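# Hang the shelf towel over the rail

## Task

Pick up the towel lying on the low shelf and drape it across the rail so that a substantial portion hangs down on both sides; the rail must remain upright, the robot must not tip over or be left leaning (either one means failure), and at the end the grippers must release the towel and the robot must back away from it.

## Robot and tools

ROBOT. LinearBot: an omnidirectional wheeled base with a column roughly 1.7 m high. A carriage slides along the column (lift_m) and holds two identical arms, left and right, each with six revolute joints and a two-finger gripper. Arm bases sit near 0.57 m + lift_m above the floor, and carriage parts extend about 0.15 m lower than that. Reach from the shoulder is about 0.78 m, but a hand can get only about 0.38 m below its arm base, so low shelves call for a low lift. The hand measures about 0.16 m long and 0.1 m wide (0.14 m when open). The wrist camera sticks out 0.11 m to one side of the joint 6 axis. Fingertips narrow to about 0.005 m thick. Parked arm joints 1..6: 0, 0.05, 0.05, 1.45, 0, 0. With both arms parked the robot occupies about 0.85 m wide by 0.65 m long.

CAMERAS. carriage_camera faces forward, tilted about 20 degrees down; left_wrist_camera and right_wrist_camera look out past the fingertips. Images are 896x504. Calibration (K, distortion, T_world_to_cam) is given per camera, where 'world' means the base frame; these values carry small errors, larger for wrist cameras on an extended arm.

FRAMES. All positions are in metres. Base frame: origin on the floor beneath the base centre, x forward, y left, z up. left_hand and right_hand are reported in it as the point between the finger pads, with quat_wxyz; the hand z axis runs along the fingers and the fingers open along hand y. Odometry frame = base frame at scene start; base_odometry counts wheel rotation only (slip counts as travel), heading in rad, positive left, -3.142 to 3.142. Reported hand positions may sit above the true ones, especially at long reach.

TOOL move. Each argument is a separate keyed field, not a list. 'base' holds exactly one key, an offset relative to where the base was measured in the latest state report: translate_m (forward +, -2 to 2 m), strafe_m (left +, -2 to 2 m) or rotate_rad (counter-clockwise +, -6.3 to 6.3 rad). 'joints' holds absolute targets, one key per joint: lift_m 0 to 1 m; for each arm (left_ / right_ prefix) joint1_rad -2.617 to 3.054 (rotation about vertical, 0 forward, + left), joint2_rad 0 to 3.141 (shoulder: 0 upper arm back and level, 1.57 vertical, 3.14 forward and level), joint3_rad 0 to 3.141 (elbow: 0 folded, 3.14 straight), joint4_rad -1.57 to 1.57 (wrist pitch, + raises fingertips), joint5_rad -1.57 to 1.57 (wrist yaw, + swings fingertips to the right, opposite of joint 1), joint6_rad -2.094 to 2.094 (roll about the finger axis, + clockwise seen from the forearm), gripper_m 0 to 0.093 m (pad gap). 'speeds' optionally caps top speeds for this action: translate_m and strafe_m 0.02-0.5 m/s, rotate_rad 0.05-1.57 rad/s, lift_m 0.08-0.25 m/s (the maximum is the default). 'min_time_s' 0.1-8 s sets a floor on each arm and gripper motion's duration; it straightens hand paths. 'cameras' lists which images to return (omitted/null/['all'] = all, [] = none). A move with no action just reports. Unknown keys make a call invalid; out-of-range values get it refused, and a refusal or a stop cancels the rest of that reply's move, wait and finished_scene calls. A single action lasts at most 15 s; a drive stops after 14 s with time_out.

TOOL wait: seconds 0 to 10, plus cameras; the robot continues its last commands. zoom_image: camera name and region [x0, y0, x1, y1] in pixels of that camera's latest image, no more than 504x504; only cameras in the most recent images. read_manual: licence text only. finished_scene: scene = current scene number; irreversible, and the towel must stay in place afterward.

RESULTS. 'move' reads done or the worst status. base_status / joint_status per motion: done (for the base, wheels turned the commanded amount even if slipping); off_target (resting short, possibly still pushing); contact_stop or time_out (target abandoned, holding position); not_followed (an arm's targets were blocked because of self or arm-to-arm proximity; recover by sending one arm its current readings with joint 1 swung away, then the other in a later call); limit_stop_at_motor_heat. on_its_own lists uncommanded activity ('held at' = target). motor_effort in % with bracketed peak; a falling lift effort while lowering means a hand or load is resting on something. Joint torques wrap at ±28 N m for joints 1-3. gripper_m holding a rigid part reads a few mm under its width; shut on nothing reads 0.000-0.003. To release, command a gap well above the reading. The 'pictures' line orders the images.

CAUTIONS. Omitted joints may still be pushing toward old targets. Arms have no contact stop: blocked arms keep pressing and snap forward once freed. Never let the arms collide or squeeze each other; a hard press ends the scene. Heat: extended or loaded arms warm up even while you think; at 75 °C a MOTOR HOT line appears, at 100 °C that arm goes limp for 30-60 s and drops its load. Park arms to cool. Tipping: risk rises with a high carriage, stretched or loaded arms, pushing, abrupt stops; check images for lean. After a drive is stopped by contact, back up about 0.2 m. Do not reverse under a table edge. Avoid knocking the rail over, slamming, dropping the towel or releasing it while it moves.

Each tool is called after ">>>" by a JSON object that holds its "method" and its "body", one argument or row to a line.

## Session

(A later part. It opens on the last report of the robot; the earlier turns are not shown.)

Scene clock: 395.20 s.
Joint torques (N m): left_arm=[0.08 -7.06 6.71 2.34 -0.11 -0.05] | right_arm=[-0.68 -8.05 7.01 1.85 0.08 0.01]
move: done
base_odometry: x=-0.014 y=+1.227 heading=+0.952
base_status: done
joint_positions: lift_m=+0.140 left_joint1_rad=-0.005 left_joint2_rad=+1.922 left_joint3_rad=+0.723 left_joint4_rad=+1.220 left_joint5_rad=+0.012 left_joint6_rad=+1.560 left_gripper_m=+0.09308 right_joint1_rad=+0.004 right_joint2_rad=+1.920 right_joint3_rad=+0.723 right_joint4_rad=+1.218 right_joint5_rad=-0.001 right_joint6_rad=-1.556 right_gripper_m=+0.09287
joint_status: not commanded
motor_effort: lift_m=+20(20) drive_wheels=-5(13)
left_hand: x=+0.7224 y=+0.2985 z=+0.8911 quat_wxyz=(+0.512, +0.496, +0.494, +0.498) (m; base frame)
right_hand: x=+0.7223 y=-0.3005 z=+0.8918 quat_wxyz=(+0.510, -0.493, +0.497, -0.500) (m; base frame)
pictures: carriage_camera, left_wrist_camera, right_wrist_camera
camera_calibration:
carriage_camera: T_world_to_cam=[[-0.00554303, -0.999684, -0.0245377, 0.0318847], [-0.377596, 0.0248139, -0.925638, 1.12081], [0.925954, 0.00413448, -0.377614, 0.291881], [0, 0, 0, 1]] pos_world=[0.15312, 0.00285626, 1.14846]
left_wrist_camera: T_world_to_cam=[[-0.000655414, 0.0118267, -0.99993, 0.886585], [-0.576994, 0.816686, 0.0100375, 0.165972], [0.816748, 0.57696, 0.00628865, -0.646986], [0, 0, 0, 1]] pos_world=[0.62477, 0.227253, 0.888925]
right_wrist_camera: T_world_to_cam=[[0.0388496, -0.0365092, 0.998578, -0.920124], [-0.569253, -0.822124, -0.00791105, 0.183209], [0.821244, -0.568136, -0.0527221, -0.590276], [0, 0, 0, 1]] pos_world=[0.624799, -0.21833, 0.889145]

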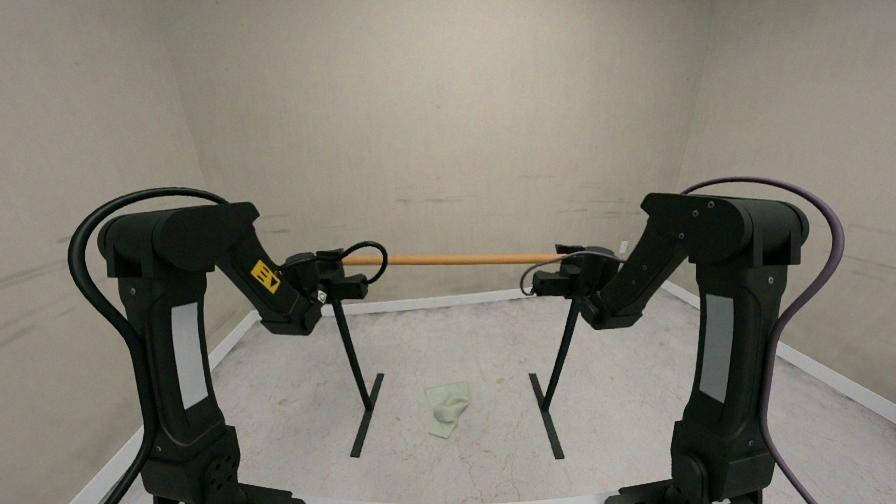

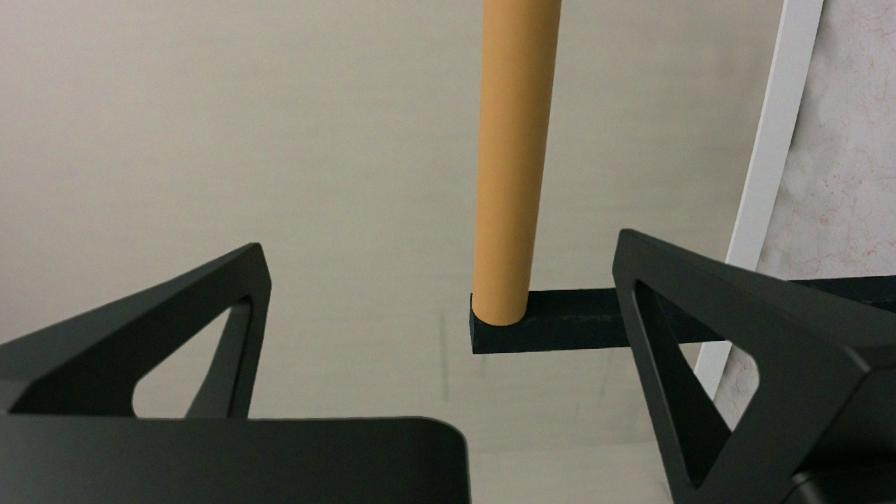

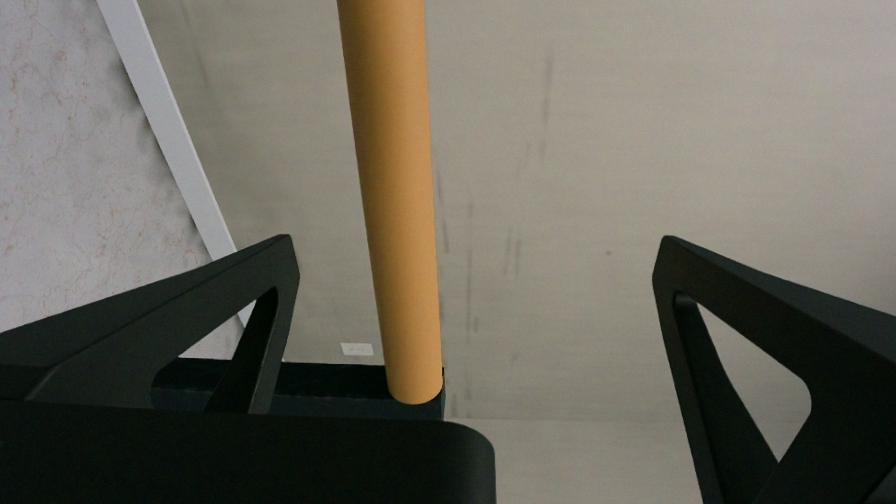

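>>> {"method": "move", "body": {
  "joints": {"lift_m": 0.103},
  "cameras": ["left_wrist_camera"]
}}

>>> {"method": "move", "body": {
  "base": {"translate_m": 0.125},
  "speeds": {"translate_m": 0.1}
}}

Scene clock: 404.43 s.
Joint torques (N m): left_arm=[0.1 -7.98 6.06 2.51 -0.09 -0.07] | right_arm=[-0.65 -8.9 6.22 2.01 0.1 0.03]
move: done
base_odometry: x=-0.014 y=+1.227 heading=+0.952
base_status: not commanded
joint_positions: lift_m=+0.103 left_joint1_rad=-0.005 left_joint2_rad=+1.931 left_joint3_rad=+0.731 left_joint4_rad=+1.206 left_joint5_rad=+0.012 left_joint6_rad=+1.560 left_gripper_m=+0.09308 right_joint1_rad=+0.004 right_joint2_rad=+1.930 right_joint3_rad=+0.731 right_joint4_rad=+1.206 right_joint5_rad=-0.001 right_joint6_rad=-1.557 right_gripper_m=+0.09287
joint_status: all done
motor_effort: lift_m=+20(20) drive_wheels=-4(5)
left_hand: x=+0.7244 y=+0.2985 z=+0.8497 quat_wxyz=(+0.508, +0.500, +0.497, +0.495) (m; base frame)
right_hand: x=+0.7244 y=-0.3005 z=+0.8504 quat_wxyz=(+0.507, -0.496, +0.500, -0.497) (m; base frame)
pictures: left_wrist_camera
camera_calibration:
left_wrist_camera: T_world_to_cam=[[-0.0147569, 0.012573, -0.999812, 0.855144], [-0.576762, 0.816696, 0.0187831, 0.159945], [0.816779, 0.576931, -0.00480032, -0.638953], [0, 0, 0, 1]] pos_world=[0.626753, 0.227253, 0.848912]

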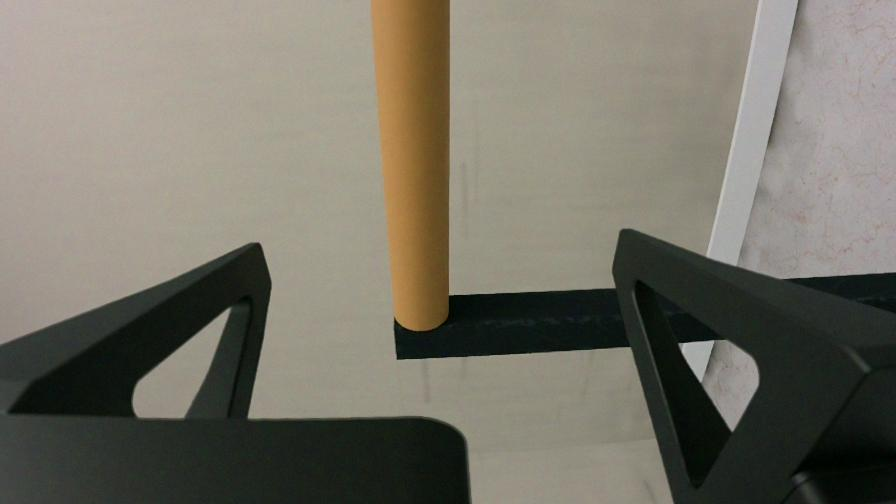

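Scene clock: 406.37 s.
Joint torques (N m): left_arm=[0.09 -7.86 6.09 2.51 -0.11 -0.07] | right_arm=[-0.69 -9.06 6.26 1.99 0.08 0]
move: done
base_odometry: x=+0.059 y=+1.328 heading=+0.951
base_status: done
joint_positions: lift_m=+0.103 left_joint1_rad=-0.004 left_joint2_rad=+1.931 left_joint3_rad=+0.731 left_joint4_rad=+1.206 left_joint5_rad=+0.012 left_joint6_rad=+1.560 left_gripper_m=+0.09308 right_joint1_rad=+0.004 right_joint2_rad=+1.930 right_joint3_rad=+0.731 right_joint4_rad=+1.206 right_joint5_rad=-0.001 right_joint6_rad=-1.557 right_gripper_m=+0.09287
joint_status: not commanded
motor_effort: lift_m=+20(20) drive_wheels=-4(12)
left_hand: x=+0.7244 y=+0.2990 z=+0.8497 quat_wxyz=(+0.508, +0.500, +0.497, +0.495) (m; base frame)
right_hand: x=+0.7244 y=-0.3005 z=+0.8504 quat_wxyz=(+0.507, -0.496, +0.500, -0.497) (m; base frame)
pictures: carriage_camera, left_wrist_camera, right_wrist_camera
camera_calibration:
carriage_camera: T_world_to_cam=[[-0.00554303, -0.999684, -0.0245377, 0.0309768], [-0.377596, 0.0248139, -0.925638, 1.08656], [0.925954, 0.00413448, -0.377614, 0.277909], [0, 0, 0, 1]] pos_world=[0.15312, 0.00285626, 1.11146]
left_wrist_camera: T_world_to_cam=[[-0.0147741, 0.0125573, -0.999812, 0.855156], [-0.577759, 0.815991, 0.018786, 0.160536], [0.816074, 0.577928, -0.00480043, -0.638989], [0, 0, 0, 1]] pos_world=[0.626848, 0.227555, 0.848912]
right_wrist_camera: T_world_to_cam=[[0.0521957, -0.0357669, 0.997996, -0.887859], [-0.569279, -0.822144, 0.000308948, 0.177051], [0.820486, -0.568155, -0.0632737, -0.584588], [0, 0, 0, 1]] pos_world=[0.626779, -0.218331, 0.849036]

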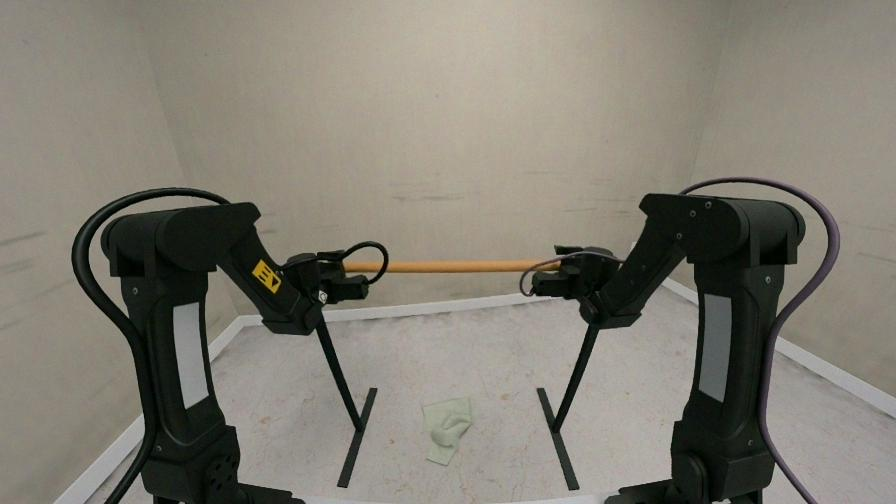

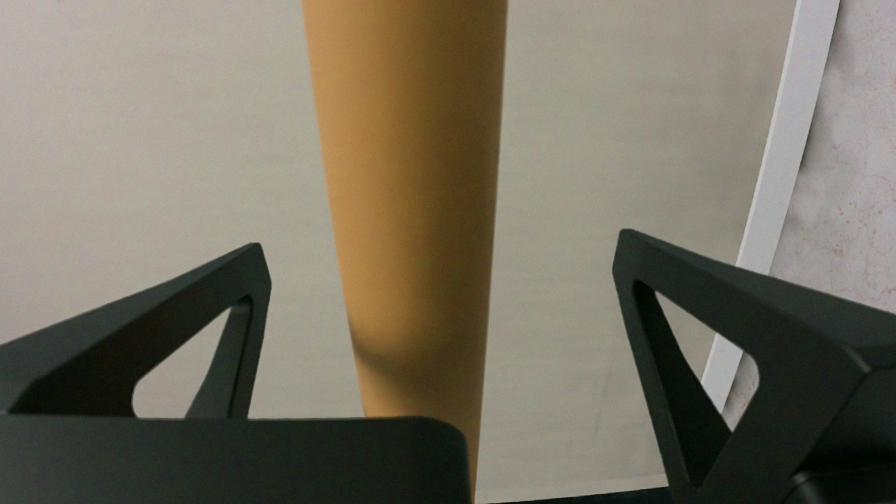

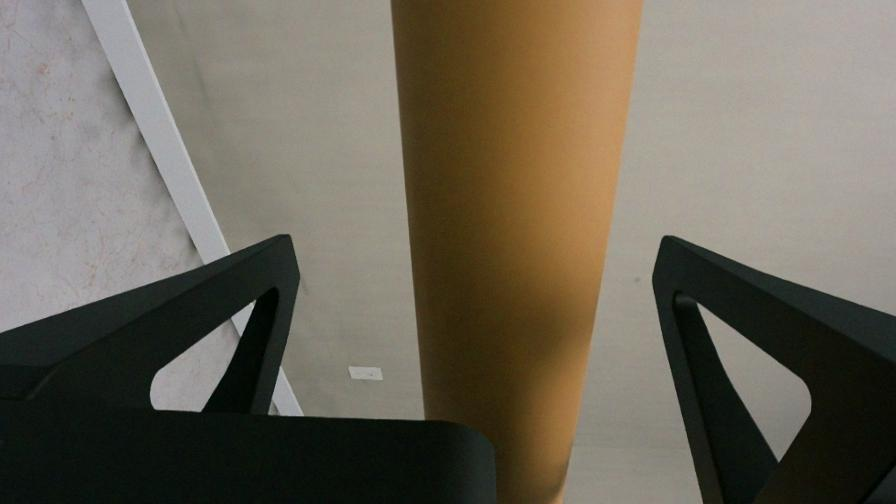

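>>> {"method": "move", "body": {
  "joints": {"lift_m": 0.108, "left_gripper_m": 0.0, "right_gripper_m": 0.0},
  "min_time_s": 3,
  "cameras": ["carriage_camera"]
}}

>>> {"method": "move", "body": {
  "joints": {"lift_m": 0.14},
  "speeds": {"lift_m": 0.08},
  "cameras": ["carriage_camera"]
}}

Scene clock: 413.93 s.
Joint torques (N m): left_arm=[0.02 -7.99 5.93 2.47 -0.1 -0.16] | right_arm=[-0.68 -9.13 6.23 1.96 0.1 0.11]
move: off_target
base_odometry: x=+0.059 y=+1.328 heading=+0.951
base_status: not commanded
joint_positions: lift_m=+0.108 left_joint1_rad=-0.004 left_joint2_rad=+1.932 left_joint3_rad=+0.732 left_joint4_rad=+1.209 left_joint5_rad=+0.012 left_joint6_rad=+1.571 left_gripper_m=+0.02883 right_joint1_rad=+0.004 right_joint2_rad=+1.931 right_joint3_rad=+0.732 right_joint4_rad=+1.208 right_joint5_rad=-0.001 right_joint6_rad=-1.564 right_gripper_m=+0.02789
joint_status: left_gripper_m off_target (ended at +0.02886, target +0.00000); right_gripper_m off_target (ended at +0.02792, target +0.00000); the others done
motor_effort: lift_m=+25(30) drive_wheels=+5(6)
left_hand: x=+0.7248 y=+0.2990 z=+0.8550 quat_wxyz=(+0.506, +0.502, +0.494, +0.498) (m; base frame)
right_hand: x=+0.7247 y=-0.3005 z=+0.8553 quat_wxyz=(+0.506, -0.497, +0.498, -0.499) (m; base frame)
pictures: carriage_camera
camera_calibration:
carriage_camera: T_world_to_cam=[[-0.00554303, -0.999684, -0.0245377, 0.0310848], [-0.377596, 0.0248139, -0.925638, 1.09063], [0.925954, 0.00413448, -0.377614, 0.279571], [0, 0, 0, 1]] pos_world=[0.15312, 0.00285626, 1.11586]

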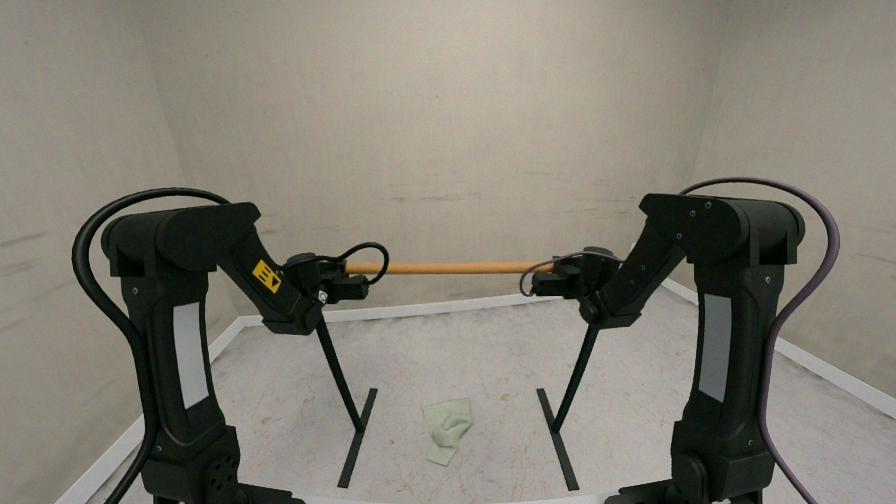

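Scene clock: 414.70 s.
Joint torques (N m): left_arm=[-0.02 -10.24 6.04 3.27 -0.01 -0.22] | right_arm=[-0.68 -11.75 6.34 2.66 0.06 0.09]
move: done
base_odometry: x=+0.059 y=+1.328 heading=+0.951
base_status: not commanded
joint_positions: lift_m=+0.139 left_joint1_rad=-0.004 left_joint2_rad=+1.956 left_joint3_rad=+0.729 left_joint4_rad=+1.136 left_joint5_rad=+0.006 left_joint6_rad=+1.576 left_gripper_m=+0.02882 right_joint1_rad=+0.004 right_joint2_rad=+1.958 right_joint3_rad=+0.730 right_joint4_rad=+1.138 right_joint5_rad=-0.001 right_joint6_rad=-1.564 right_gripper_m=+0.02786
joint_status: all done
motor_effort: lift_m=+28(30) drive_wheels=-4(5)
left_hand: x=+0.7241 y=+0.2999 z=+0.8562 quat_wxyz=(+0.478, +0.526, +0.518, +0.476) (m; base frame)
right_hand: x=+0.7242 y=-0.3005 z=+0.8554 quat_wxyz=(+0.480, -0.522, +0.523, -0.474) (m; base frame)
pictures: carriage_camera
camera_calibration:
carriage_camera: T_world_to_cam=[[-0.00554303, -0.999684, -0.0245377, 0.0318626], [-0.377596, 0.0248139, -0.925638, 1.11997], [0.925954, 0.00413448, -0.377614, 0.291541], [0, 0, 0, 1]] pos_world=[0.15312, 0.00285626, 1.14756]

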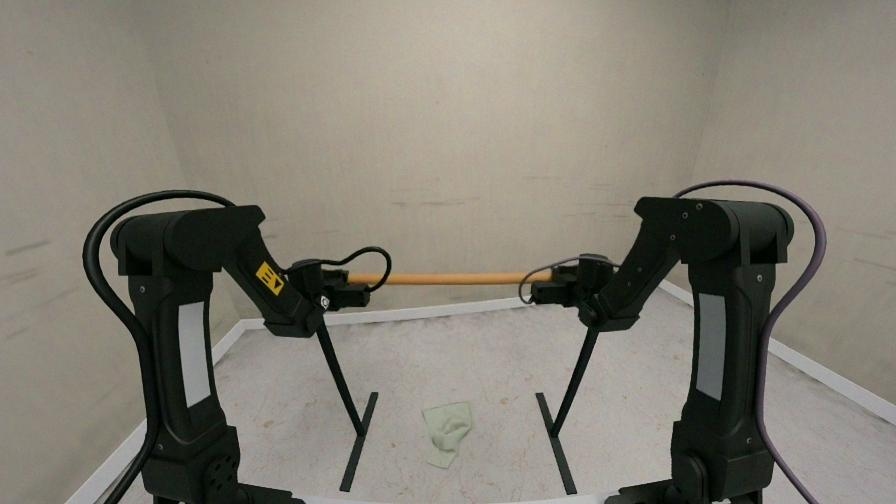

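>>> {"method": "move", "body": {
  "joints": {"lift_m": 0.20},
  "speeds": {"lift_m": 0.08},
  "cameras": ["carriage_camera"]
}}

Scene clock: 418.80 s.
Joint torques (N m): left_arm=[-0.02 -12.68 7.9 4.95 0.01 -0.29] | right_arm=[-0.65 -14.69 8.53 4.15 0.05 0.05]
move: done
base_odometry: x=+0.059 y=+1.328 heading=+0.951
base_status: not commanded
joint_positions: lift_m=+0.199 left_joint1_rad=-0.004 left_joint2_rad=+1.984 left_joint3_rad=+0.701 left_joint4_rad=+0.980 left_joint5_rad=+0.006 left_joint6_rad=+1.581 left_gripper_m=+0.02851 right_joint1_rad=+0.004 right_joint2_rad=+1.995 right_joint3_rad=+0.698 right_joint4_rad=+0.987 right_joint5_rad=-0.001 right_joint6_rad=-1.560 right_gripper_m=+0.02749
joint_status: all done
motor_effort: lift_m=+29(32) drive_wheels=-4(5)
left_hand: x=+0.7087 y=+0.3000 z=+0.8544 quat_wxyz=(+0.419, +0.575, +0.564, +0.418) (m; base frame)
right_hand: x=+0.7078 y=-0.3006 z=+0.8499 quat_wxyz=(+0.420, -0.570, +0.573, -0.413) (m; base frame)
pictures: carriage_camera
camera_calibration:
carriage_camera: T_world_to_cam=[[-0.00554303, -0.999684, -0.0245377, 0.03333], [-0.377596, 0.0248139, -0.925638, 1.17533], [0.925954, 0.00413448, -0.377614, 0.314122], [0, 0, 0, 1]] pos_world=[0.15312, 0.00285626, 1.20736]

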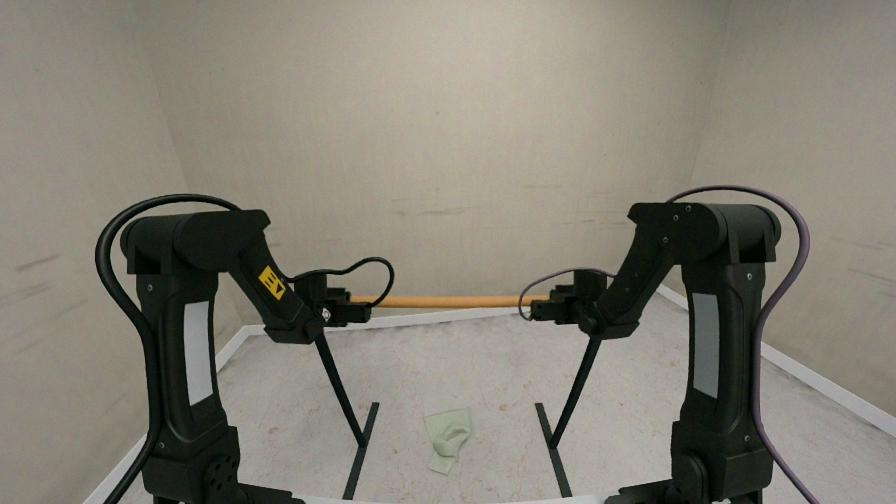

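>>> {"method": "move", "body": {
  "joints": {"lift_m": 0.108},
  "speeds": {"lift_m": 0.08},
  "cameras": []
}}

>>> {"method": "move", "body": {
  "joints": {"left_gripper_m": 0.093, "right_gripper_m": 0.093},
  "min_time_s": 2,
  "cameras": ["carriage_camera"]
}}

>>> {"method": "move", "body": {
  "base": {"translate_m": -0.35},
  "speeds": {"translate_m": 0.2},
  "cameras": ["carriage_camera"]
}}

Scene clock: 455.63 s.
Joint torques (N m): left_arm=[0.05 -8.35 6.41 2.36 -0.02 -0.26] | right_arm=[-0.69 -9.39 6.95 1.84 0.13 0.12]
move: done
base_odometry: x=+0.059 y=+1.328 heading=+0.951
base_status: not commanded
joint_positions: lift_m=+0.109 left_joint1_rad=-0.004 left_joint2_rad=+1.936 left_joint3_rad=+0.726 left_joint4_rad=+1.218 left_joint5_rad=+0.004 left_joint6_rad=+1.581 left_gripper_m=+0.02812 right_joint1_rad=+0.004 right_joint2_rad=+1.934 right_joint3_rad=+0.723 right_joint4_rad=+1.220 right_joint5_rad=-0.006 right_joint6_rad=-1.566 right_gripper_m=+0.02705
joint_status: all done
motor_effort: lift_m=+18(22) drive_wheels=+6(6)
left_hand: x=+0.7237 y=+0.3003 z=+0.8536 quat_wxyz=(+0.501, +0.502, +0.494, +0.502) (m; base frame)
right_hand: x=+0.7229 y=-0.2997 z=+0.8543 quat_wxyz=(+0.506, -0.499, +0.496, -0.499) (m; base frame)
pictures: none
No camera images: "cameras" was empty.

Scene clock: 457.93 s.
Joint torques (N m): left_arm=[0.06 -8.35 6.35 2.35 -0.02 -0.28] | right_arm=[-0.69 -9.28 6.86 1.82 0.14 0.11]
move: done
base_odometry: x=+0.059 y=+1.328 heading=+0.951
base_status: not commanded
joint_positions: lift_m=+0.109 left_joint1_rad=-0.004 left_joint2_rad=+1.936 left_joint3_rad=+0.727 left_joint4_rad=+1.220 left_joint5_rad=+0.004 left_joint6_rad=+1.579 left_gripper_m=+0.09294 right_joint1_rad=+0.004 right_joint2_rad=+1.934 right_joint3_rad=+0.724 right_joint4_rad=+1.221 right_joint5_rad=-0.006 right_joint6_rad=-1.566 right_gripper_m=+0.09289
joint_status: all done
motor_effort: lift_m=+18(18) drive_wheels=+6(6)
left_hand: x=+0.7238 y=+0.3003 z=+0.8544 quat_wxyz=(+0.502, +0.501, +0.493, +0.503) (m; base frame)
right_hand: x=+0.7232 y=-0.2997 z=+0.8550 quat_wxyz=(+0.507, -0.498, +0.496, -0.499) (m; base frame)
pictures: carriage_camera
camera_calibration:
carriage_camera: T_world_to_cam=[[-0.00554303, -0.999684, -0.0245377, 0.0311069], [-0.377596, 0.0248139, -0.925638, 1.09146], [0.925954, 0.00413448, -0.377614, 0.279911], [0, 0, 0, 1]] pos_world=[0.15312, 0.00285626, 1.11676]

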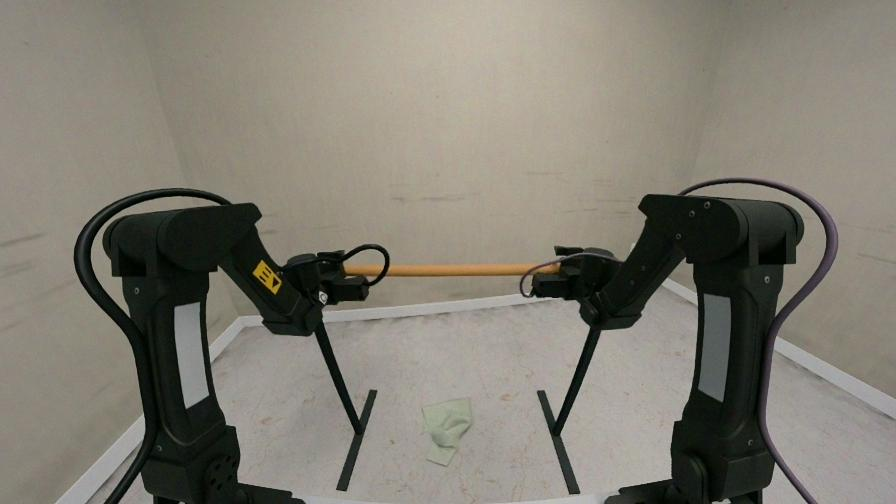

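Scene clock: 460.77 s.
Joint torques (N m): left_arm=[0.09 -8.4 6.35 2.38 -0.03 -0.26] | right_arm=[-0.69 -9.2 6.79 1.88 0.14 0.11]
move: done
base_odometry: x=-0.144 y=+1.043 heading=+0.951
base_status: done
joint_positions: lift_m=+0.109 left_joint1_rad=-0.004 left_joint2_rad=+1.936 left_joint3_rad=+0.727 left_joint4_rad=+1.218 left_joint5_rad=+0.004 left_joint6_rad=+1.579 left_gripper_m=+0.09294 right_joint1_rad=+0.004 right_joint2_rad=+1.934 right_joint3_rad=+0.725 right_joint4_rad=+1.217 right_joint5_rad=-0.006 right_joint6_rad=-1.566 right_gripper_m=+0.09289
joint_status: not commanded
motor_effort: lift_m=+18(18) drive_wheels=-1(11)
left_hand: x=+0.7239 y=+0.3003 z=+0.8540 quat_wxyz=(+0.502, +0.502, +0.494, +0.502) (m; base frame)
right_hand: x=+0.7233 y=-0.2997 z=+0.8541 quat_wxyz=(+0.506, -0.499, +0.497, -0.498) (m; base frame)
pictures: carriage_camera
camera_calibration:
carriage_camera: T_world_to_cam=[[-0.00554303, -0.999684, -0.0245377, 0.0311069], [-0.377596, 0.0248139, -0.925638, 1.09146], [0.925954, 0.00413448, -0.377614, 0.279911], [0, 0, 0, 1]] pos_world=[0.15312, 0.00285626, 1.11676]

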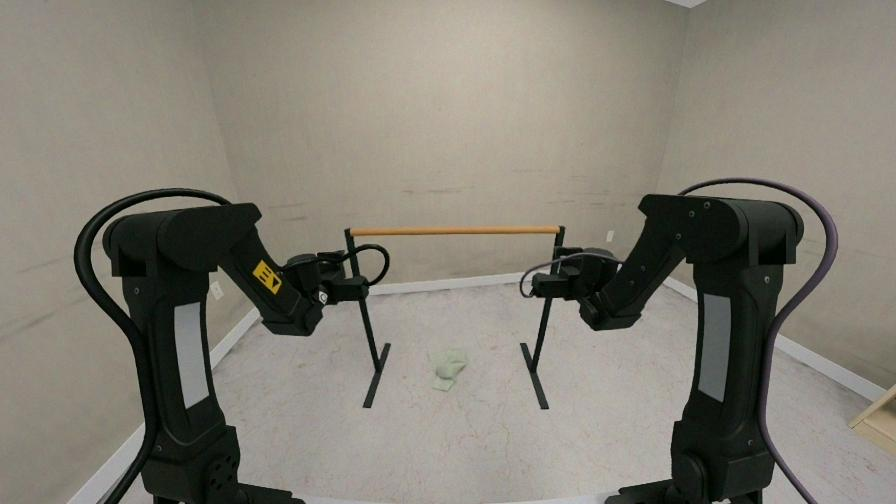

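>>> {"method": "move", "body": {
  "base": {"strafe_m": -0.035},
  "joints": {"lift_m": 0.0, "left_joint1_rad": 0, "left_joint2_rad": 3.14, "left_joint3_rad": 1.57, "left_joint4_rad": 0, "left_joint5_rad": 0, "left_joint6_rad": 0, "right_joint1_rad": 0, "right_joint2_rad": 3.14, "right_joint3_rad": 1.57, "right_joint4_rad": 0, "right_joint5_rad": 0, "right_joint6_rad": 0, "left_gripper_m": 0.0, "right_gripper_m": 0.0},
  "min_time_s": 3,
  "cameras": ["carriage_camera"]
}}

>>> {"method": "move", "body": {
  "base": {"translate_m": 0.35},
  "speeds": {"translate_m": 0.2},
  "cameras": ["carriage_camera"]
}}

Scene clock: 495.73 s.
Joint torques (N m): left_arm=[-0.02 -9.28 2.74 0.37 -0.02 -0.22] | right_arm=[-0.29 -10.52 2.82 0.17 0.13 0.22]
move: done
base_odometry: x=-0.116 y=+1.023 heading=+0.951
base_status: done
joint_positions: lift_m=+0.003 left_joint1_rad=-0.003 left_joint2_rad=+3.117 left_joint3_rad=+1.561 left_joint4_rad=+0.021 left_joint5_rad=+0.004 left_joint6_rad=+0.012 left_gripper_m=+0.00055 right_joint1_rad=+0.001 right_joint2_rad=+3.107 right_joint3_rad=+1.561 right_joint4_rad=+0.017 right_joint5_rad=-0.006 right_joint6_rad=-0.015 right_gripper_m=+0.00073
joint_status: all done
joint sent to its limit — lift_m, lower limit; left_joint2_rad, upper limit; right_joint2_rad, upper limit.
motor_effort: lift_m=+20(20) drive_wheels=-1(6)
left_hand: x=+0.5772 y=+0.3010 z=+0.2245 quat_wxyz=(+0.018, +0.008, +1.000, -0.002) (m; base frame)
right_hand: x=+0.5810 y=-0.3015 z=+0.2278 quat_wxyz=(+0.021, -0.008, +1.000, +0.003) (m; base frame)
pictures: carriage_camera
camera_calibration:
carriage_camera: T_world_to_cam=[[-0.00554303, -0.999684, -0.0245377, 0.0285206], [-0.377596, 0.0248139, -0.925638, 0.993902], [0.925954, 0.00413448, -0.377614, 0.24011], [0, 0, 0, 1]] pos_world=[0.15312, 0.00285626, 1.01136]

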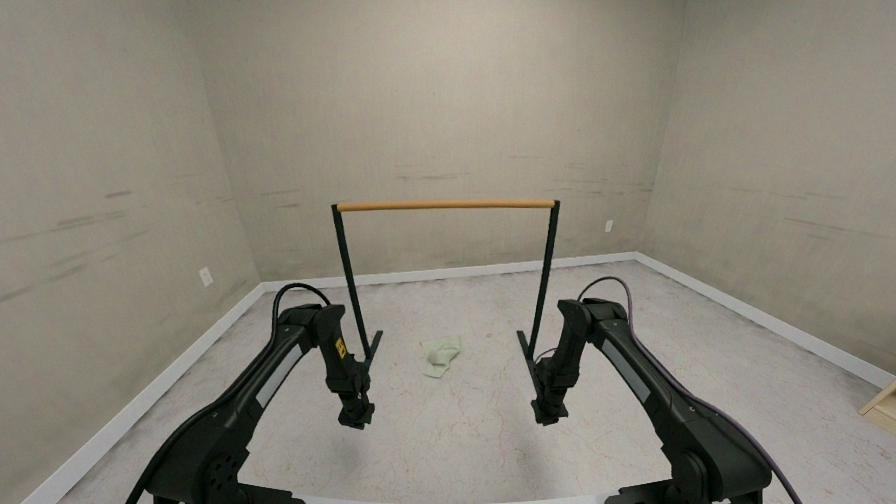

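Scene clock: 498.57 s.
Joint torques (N m): left_arm=[0.01 -9.36 2.54 0.41 -0.02 -0.19] | right_arm=[-0.35 -10.61 2.58 0.24 0.14 0.21]
move: done
base_odometry: x=+0.088 y=+1.307 heading=+0.950
base_status: done
joint_positions: lift_m=+0.003 left_joint1_rad=-0.003 left_joint2_rad=+3.117 left_joint3_rad=+1.564 left_joint4_rad=+0.013 left_joint5_rad=+0.004 left_joint6_rad=+0.010 left_gripper_m=+0.00055 right_joint1_rad=+0.001 right_joint2_rad=+3.107 right_joint3_rad=+1.564 right_joint4_rad=+0.010 right_joint5_rad=-0.006 right_joint6_rad=-0.013 right_gripper_m=+0.00073
joint_status: not commanded
motor_effort: lift_m=+20(20) drive_wheels=-5(12)
left_hand: x=+0.5769 y=+0.3010 z=+0.2247 quat_wxyz=(+0.016, +0.007, +1.000, -0.002) (m; base frame)
right_hand: x=+0.5809 y=-0.3015 z=+0.2280 quat_wxyz=(+0.019, -0.007, +1.000, +0.003) (m; base frame)
pictures: carriage_camera
camera_calibration:
carriage_camera: T_world_to_cam=[[-0.00554303, -0.999684, -0.0245377, 0.0285206], [-0.377596, 0.0248139, -0.925638, 0.993902], [0.925954, 0.00413448, -0.377614, 0.24011], [0, 0, 0, 1]] pos_world=[0.15312, 0.00285626, 1.01136]

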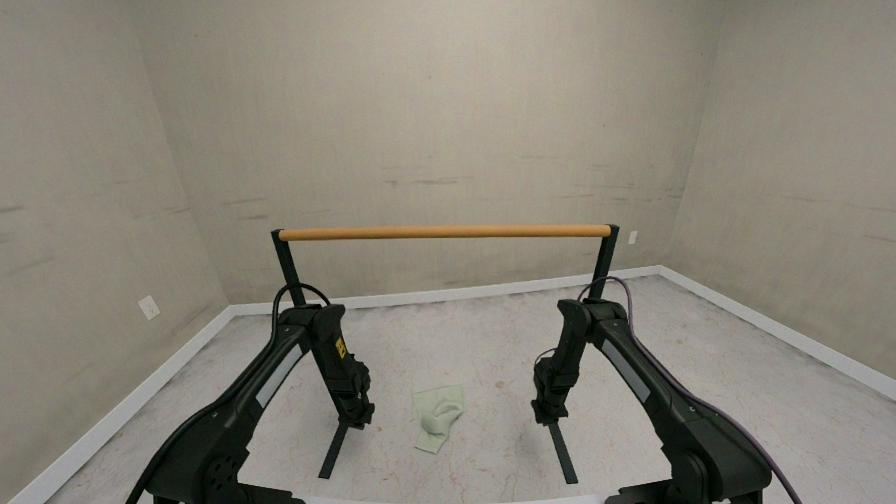

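>>> {"method": "move", "body": {
  "base": {"translate_m": 0.27},
  "speeds": {"translate_m": 0.15},
  "cameras": ["carriage_camera"]
}}

Scene clock: 505.10 s.
Joint torques (N m): left_arm=[-0.08 -9.44 2.44 0.43 -0.02 -0.19] | right_arm=[-0.35 -10.54 2.5 0.27 0.14 0.22]
move: done
base_odometry: x=+0.246 y=+1.527 heading=+0.949
base_status: done
joint_positions: lift_m=+0.003 left_joint1_rad=-0.003 left_joint2_rad=+3.117 left_joint3_rad=+1.564 left_joint4_rad=+0.012 left_joint5_rad=+0.004 left_joint6_rad=+0.010 left_gripper_m=+0.00055 right_joint1_rad=+0.001 right_joint2_rad=+3.107 right_joint3_rad=+1.564 right_joint4_rad=+0.008 right_joint5_rad=-0.005 right_joint6_rad=-0.013 right_gripper_m=+0.00073
joint_status: not commanded
motor_effort: lift_m=+20(20) drive_wheels=-5(13)
left_hand: x=+0.5764 y=+0.3010 z=+0.2245 quat_wxyz=(+0.015, +0.007, +1.000, -0.002) (m; base frame)
right_hand: x=+0.5803 y=-0.3015 z=+0.2280 quat_wxyz=(+0.018, -0.007, +1.000, +0.002) (m; base frame)
pictures: carriage_camera
camera_calibration:
carriage_camera: T_world_to_cam=[[-0.00554303, -0.999684, -0.0245377, 0.0285206], [-0.377596, 0.0248139, -0.925638, 0.993902], [0.925954, 0.00413448, -0.377614, 0.24011], [0, 0, 0, 1]] pos_world=[0.15312, 0.00285626, 1.01136]

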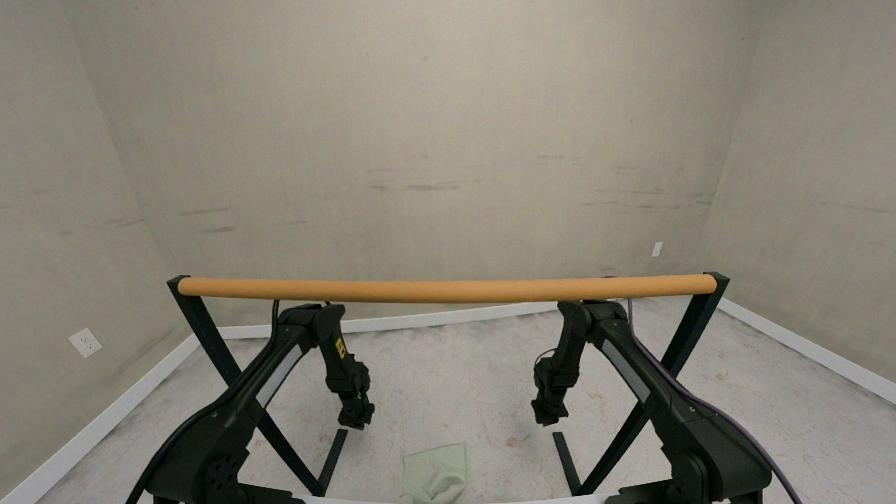

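>>> {"method": "move", "body": {
  "joints": {"lift_m": 0.07},
  "speeds": {"lift_m": 0.08},
  "cameras": []
}}

>>> {"method": "move", "body": {
  "joints": {"lift_m": 0.13},
  "speeds": {"lift_m": 0.08},
  "cameras": ["carriage_camera"]
}}

Scene clock: 509.23 s.
Joint torques (N m): left_arm=[-0.05 -9.85 2.45 0.4 -0.03 -0.19] | right_arm=[-0.29 -10.97 2.43 0.3 0.15 0.21]
move: done
base_odometry: x=+0.246 y=+1.527 heading=+0.949
base_status: not commanded
joint_positions: lift_m=+0.070 left_joint1_rad=-0.003 left_joint2_rad=+3.122 left_joint3_rad=+1.566 left_joint4_rad=+0.010 left_joint5_rad=+0.004 left_joint6_rad=+0.010 left_gripper_m=+0.00055 right_joint1_rad=+0.001 right_joint2_rad=+3.112 right_joint3_rad=+1.565 right_joint4_rad=+0.006 right_joint5_rad=-0.005 right_joint6_rad=-0.013 right_gripper_m=+0.00073
joint_status: all done
motor_effort: lift_m=+24(30) drive_wheels=+5(6)
left_hand: x=+0.5744 y=+0.3010 z=+0.2897 quat_wxyz=(+0.012, +0.007, +1.000, -0.002) (m; base frame)
right_hand: x=+0.5781 y=-0.3015 z=+0.2929 quat_wxyz=(+0.015, -0.007, +1.000, +0.002) (m; base frame)
pictures: none
No camera images: "cameras" was empty.

Scene clock: 510.37 s.
Joint torques (N m): left_arm=[0.05 -10.1 2.11 0.47 -0.01 -0.17] | right_arm=[-0.35 -11.74 2.03 0.31 0.11 0.2]
move: done
base_odometry: x=+0.246 y=+1.527 heading=+0.949
base_status: not commanded
joint_positions: lift_m=+0.129 left_joint1_rad=-0.004 left_joint2_rad=+3.126 left_joint3_rad=+1.568 left_joint4_rad=+0.005 left_joint5_rad=+0.004 left_joint6_rad=+0.009 left_gripper_m=+0.00055 right_joint1_rad=+0.002 right_joint2_rad=+3.121 right_joint3_rad=+1.569 right_joint4_rad=+0.003 right_joint5_rad=-0.004 right_joint6_rad=-0.013 right_gripper_m=+0.00073
joint_status: all done
motor_effort: lift_m=+30(36) drive_wheels=+6(8)
left_hand: x=+0.5725 y=+0.3009 z=+0.3479 quat_wxyz=(+0.009, +0.007, +1.000, -0.002) (m; base frame)
right_hand: x=+0.5742 y=-0.3016 z=+0.3493 quat_wxyz=(+0.010, -0.007, +1.000, +0.002) (m; base frame)
pictures: carriage_camera
camera_calibration:
carriage_camera: T_world_to_cam=[[-0.00554303, -0.999684, -0.0245377, 0.0316099], [-0.377596, 0.0248139, -0.925638, 1.11044], [0.925954, 0.00413448, -0.377614, 0.287652], [0, 0, 0, 1]] pos_world=[0.15312, 0.00285626, 1.13726]

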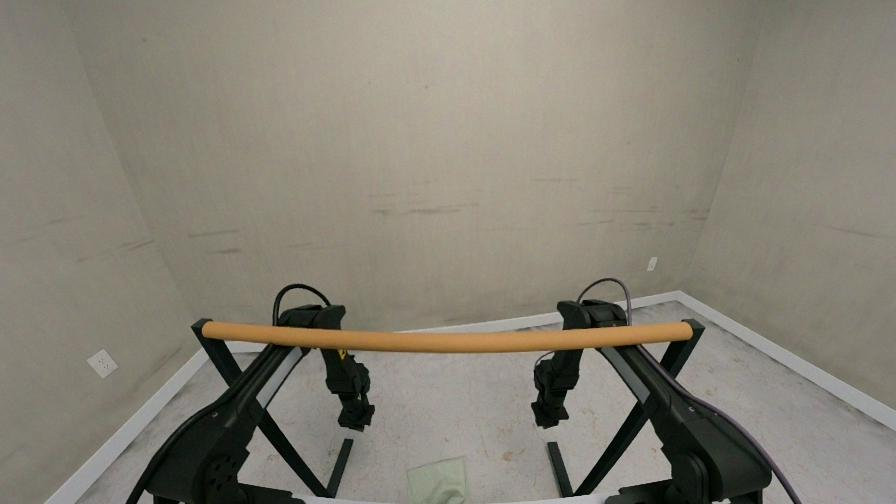

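>>> {"method": "move", "body": {
  "joints": {"lift_m": 0.2},
  "speeds": {"lift_m": 0.08},
  "cameras": ["carriage_camera"]
}}

Scene clock: 514.20 s.
Joint torques (N m): left_arm=[-0.05 -10.06 2.14 0.47 0 -0.17] | right_arm=[-0.34 -11.81 1.88 0.33 0.14 0.21]
move: done
base_odometry: x=+0.246 y=+1.527 heading=+0.949
base_status: not commanded
joint_positions: lift_m=+0.199 left_joint1_rad=-0.004 left_joint2_rad=+3.126 left_joint3_rad=+1.568 left_joint4_rad=+0.004 left_joint5_rad=+0.004 left_joint6_rad=+0.009 left_gripper_m=+0.00055 right_joint1_rad=+0.002 right_joint2_rad=+3.121 right_joint3_rad=+1.569 right_joint4_rad=+0.002 right_joint5_rad=-0.004 right_joint6_rad=-0.013 right_gripper_m=+0.00073
joint_status: all done
motor_effort: lift_m=+31(37) drive_wheels=+7(7)
left_hand: x=+0.5722 y=+0.3009 z=+0.4178 quat_wxyz=(+0.008, +0.006, +1.000, -0.002) (m; base frame)
right_hand: x=+0.5741 y=-0.3016 z=+0.4192 quat_wxyz=(+0.010, -0.007, +1.000, +0.002) (m; base frame)
pictures: carriage_camera
camera_calibration:
carriage_camera: T_world_to_cam=[[-0.00554303, -0.999684, -0.0245377, 0.0333251], [-0.377596, 0.0248139, -0.925638, 1.17514], [0.925954, 0.00413448, -0.377614, 0.314047], [0, 0, 0, 1]] pos_world=[0.15312, 0.00285626, 1.20716]

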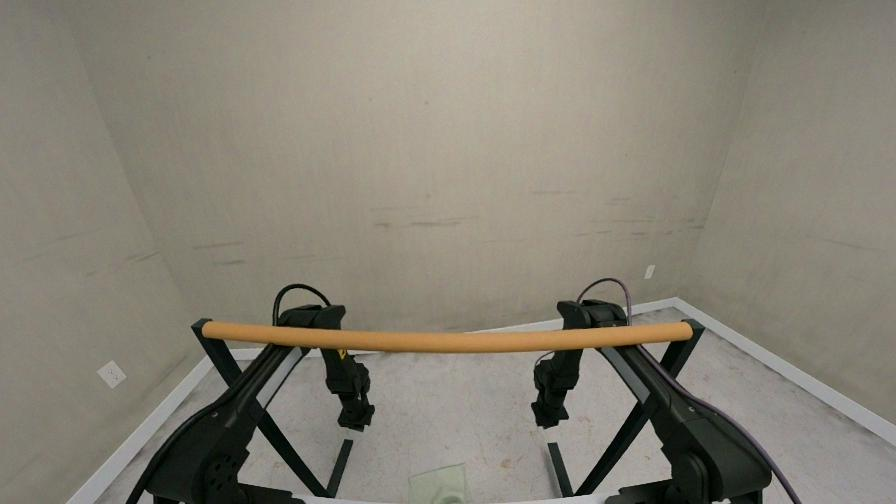

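>>> {"method": "wait", "body": {
  "seconds": 0.1,
  "cameras": ["left_wrist_camera", "right_wrist_camera"]
}}

Scene clock: 521.37 s.
Joint torques (N m): left_arm=[-0.01 -10.14 2.15 0.47 -0.01 -0.18] | right_arm=[-0.35 -11.82 2.03 0.32 0.11 0.21]
base_odometry: x=+0.246 y=+1.527 heading=+0.949
base_status: not commanded
joint_positions: lift_m=+0.199 left_joint1_rad=-0.004 left_joint2_rad=+3.126 left_joint3_rad=+1.568 left_joint4_rad=+0.004 left_joint5_rad=+0.004 left_joint6_rad=+0.009 left_gripper_m=+0.00055 right_joint1_rad=+0.002 right_joint2_rad=+3.121 right_joint3_rad=+1.569 right_joint4_rad=+0.002 right_joint5_rad=-0.004 right_joint6_rad=-0.013 right_gripper_m=+0.00073
joint_status: all done
motor_effort: lift_m=+31(37) drive_wheels=+6(7)
left_hand: x=+0.5722 y=+0.3009 z=+0.4178 quat_wxyz=(+0.008, +0.006, +1.000, -0.002) (m; base frame)
right_hand: x=+0.5741 y=-0.3016 z=+0.4192 quat_wxyz=(+0.010, -0.007, +1.000, +0.002) (m; base frame)
wait: 0.10 s; at rest from the start
pictures: left_wrist_camera, right_wrist_camera
camera_calibration:
left_wrist_camera: T_world_to_cam=[[-0.035773, -0.999074, 0.0239119, 0.309803], [-0.816041, 0.0430147, 0.576392, 0.215071], [-0.576887, 0.00110618, -0.816824, 0.791886], [0, 0, 0, 1]] pos_world=[0.643418, 0.299388, 0.515459]
right_wrist_camera: T_world_to_cam=[[-0.00619031, -0.99799, -0.0630637, -0.261637], [-0.829828, -0.0300632, 0.557209, 0.245758], [-0.557986, 0.0557813, -0.827974, 0.810971], [0, 0, 0, 1]] pos_world=[0.654828, -0.29896, 0.518024]

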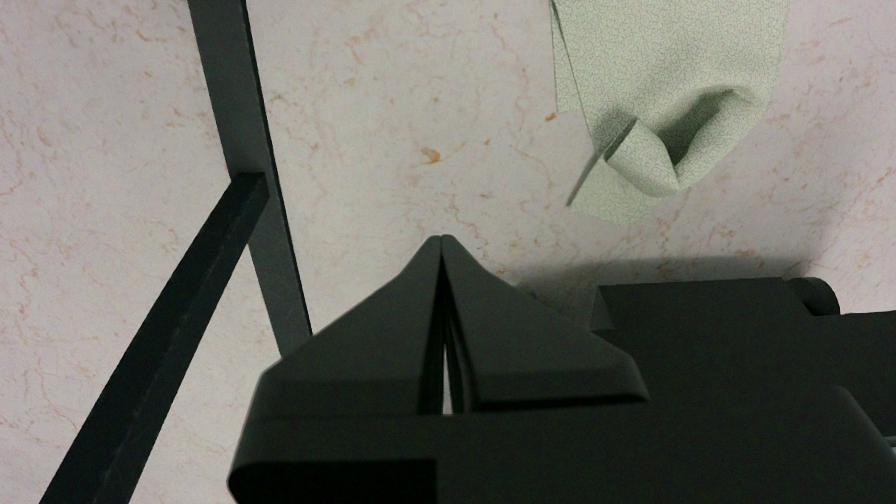

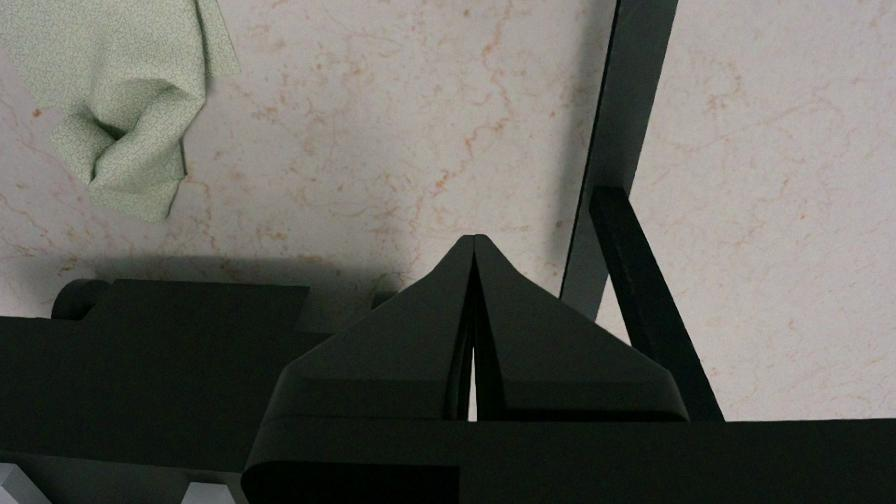

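>>> {"method": "zoom_image", "body": {
  "camera": "left_wrist_camera",
  "region": [520, 0, 840, 240]
}}

>>> {"method": "zoom_image", "body": {
  "camera": "right_wrist_camera",
  "region": [0, 0, 320, 240]
}}

Scaled by 1.575 from the camera's 896x504 image, which has a finer 1280x720 frame.

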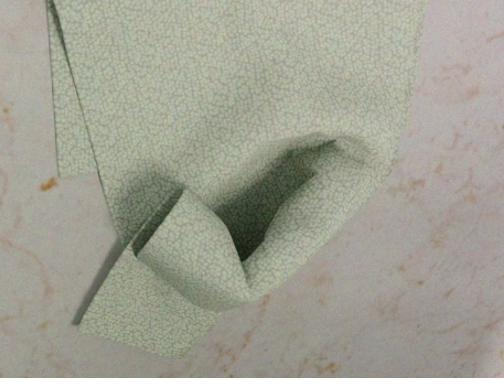

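Scaled by 1.575 from the camera's 896x504 image, which has a finer 1280x720 frame.

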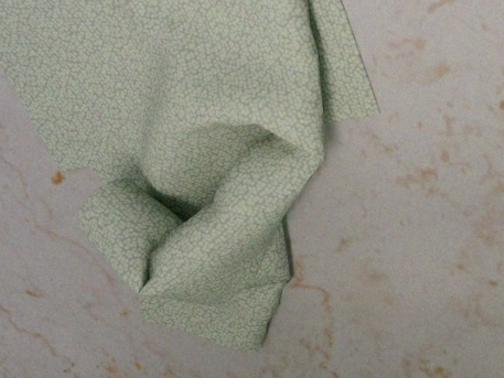

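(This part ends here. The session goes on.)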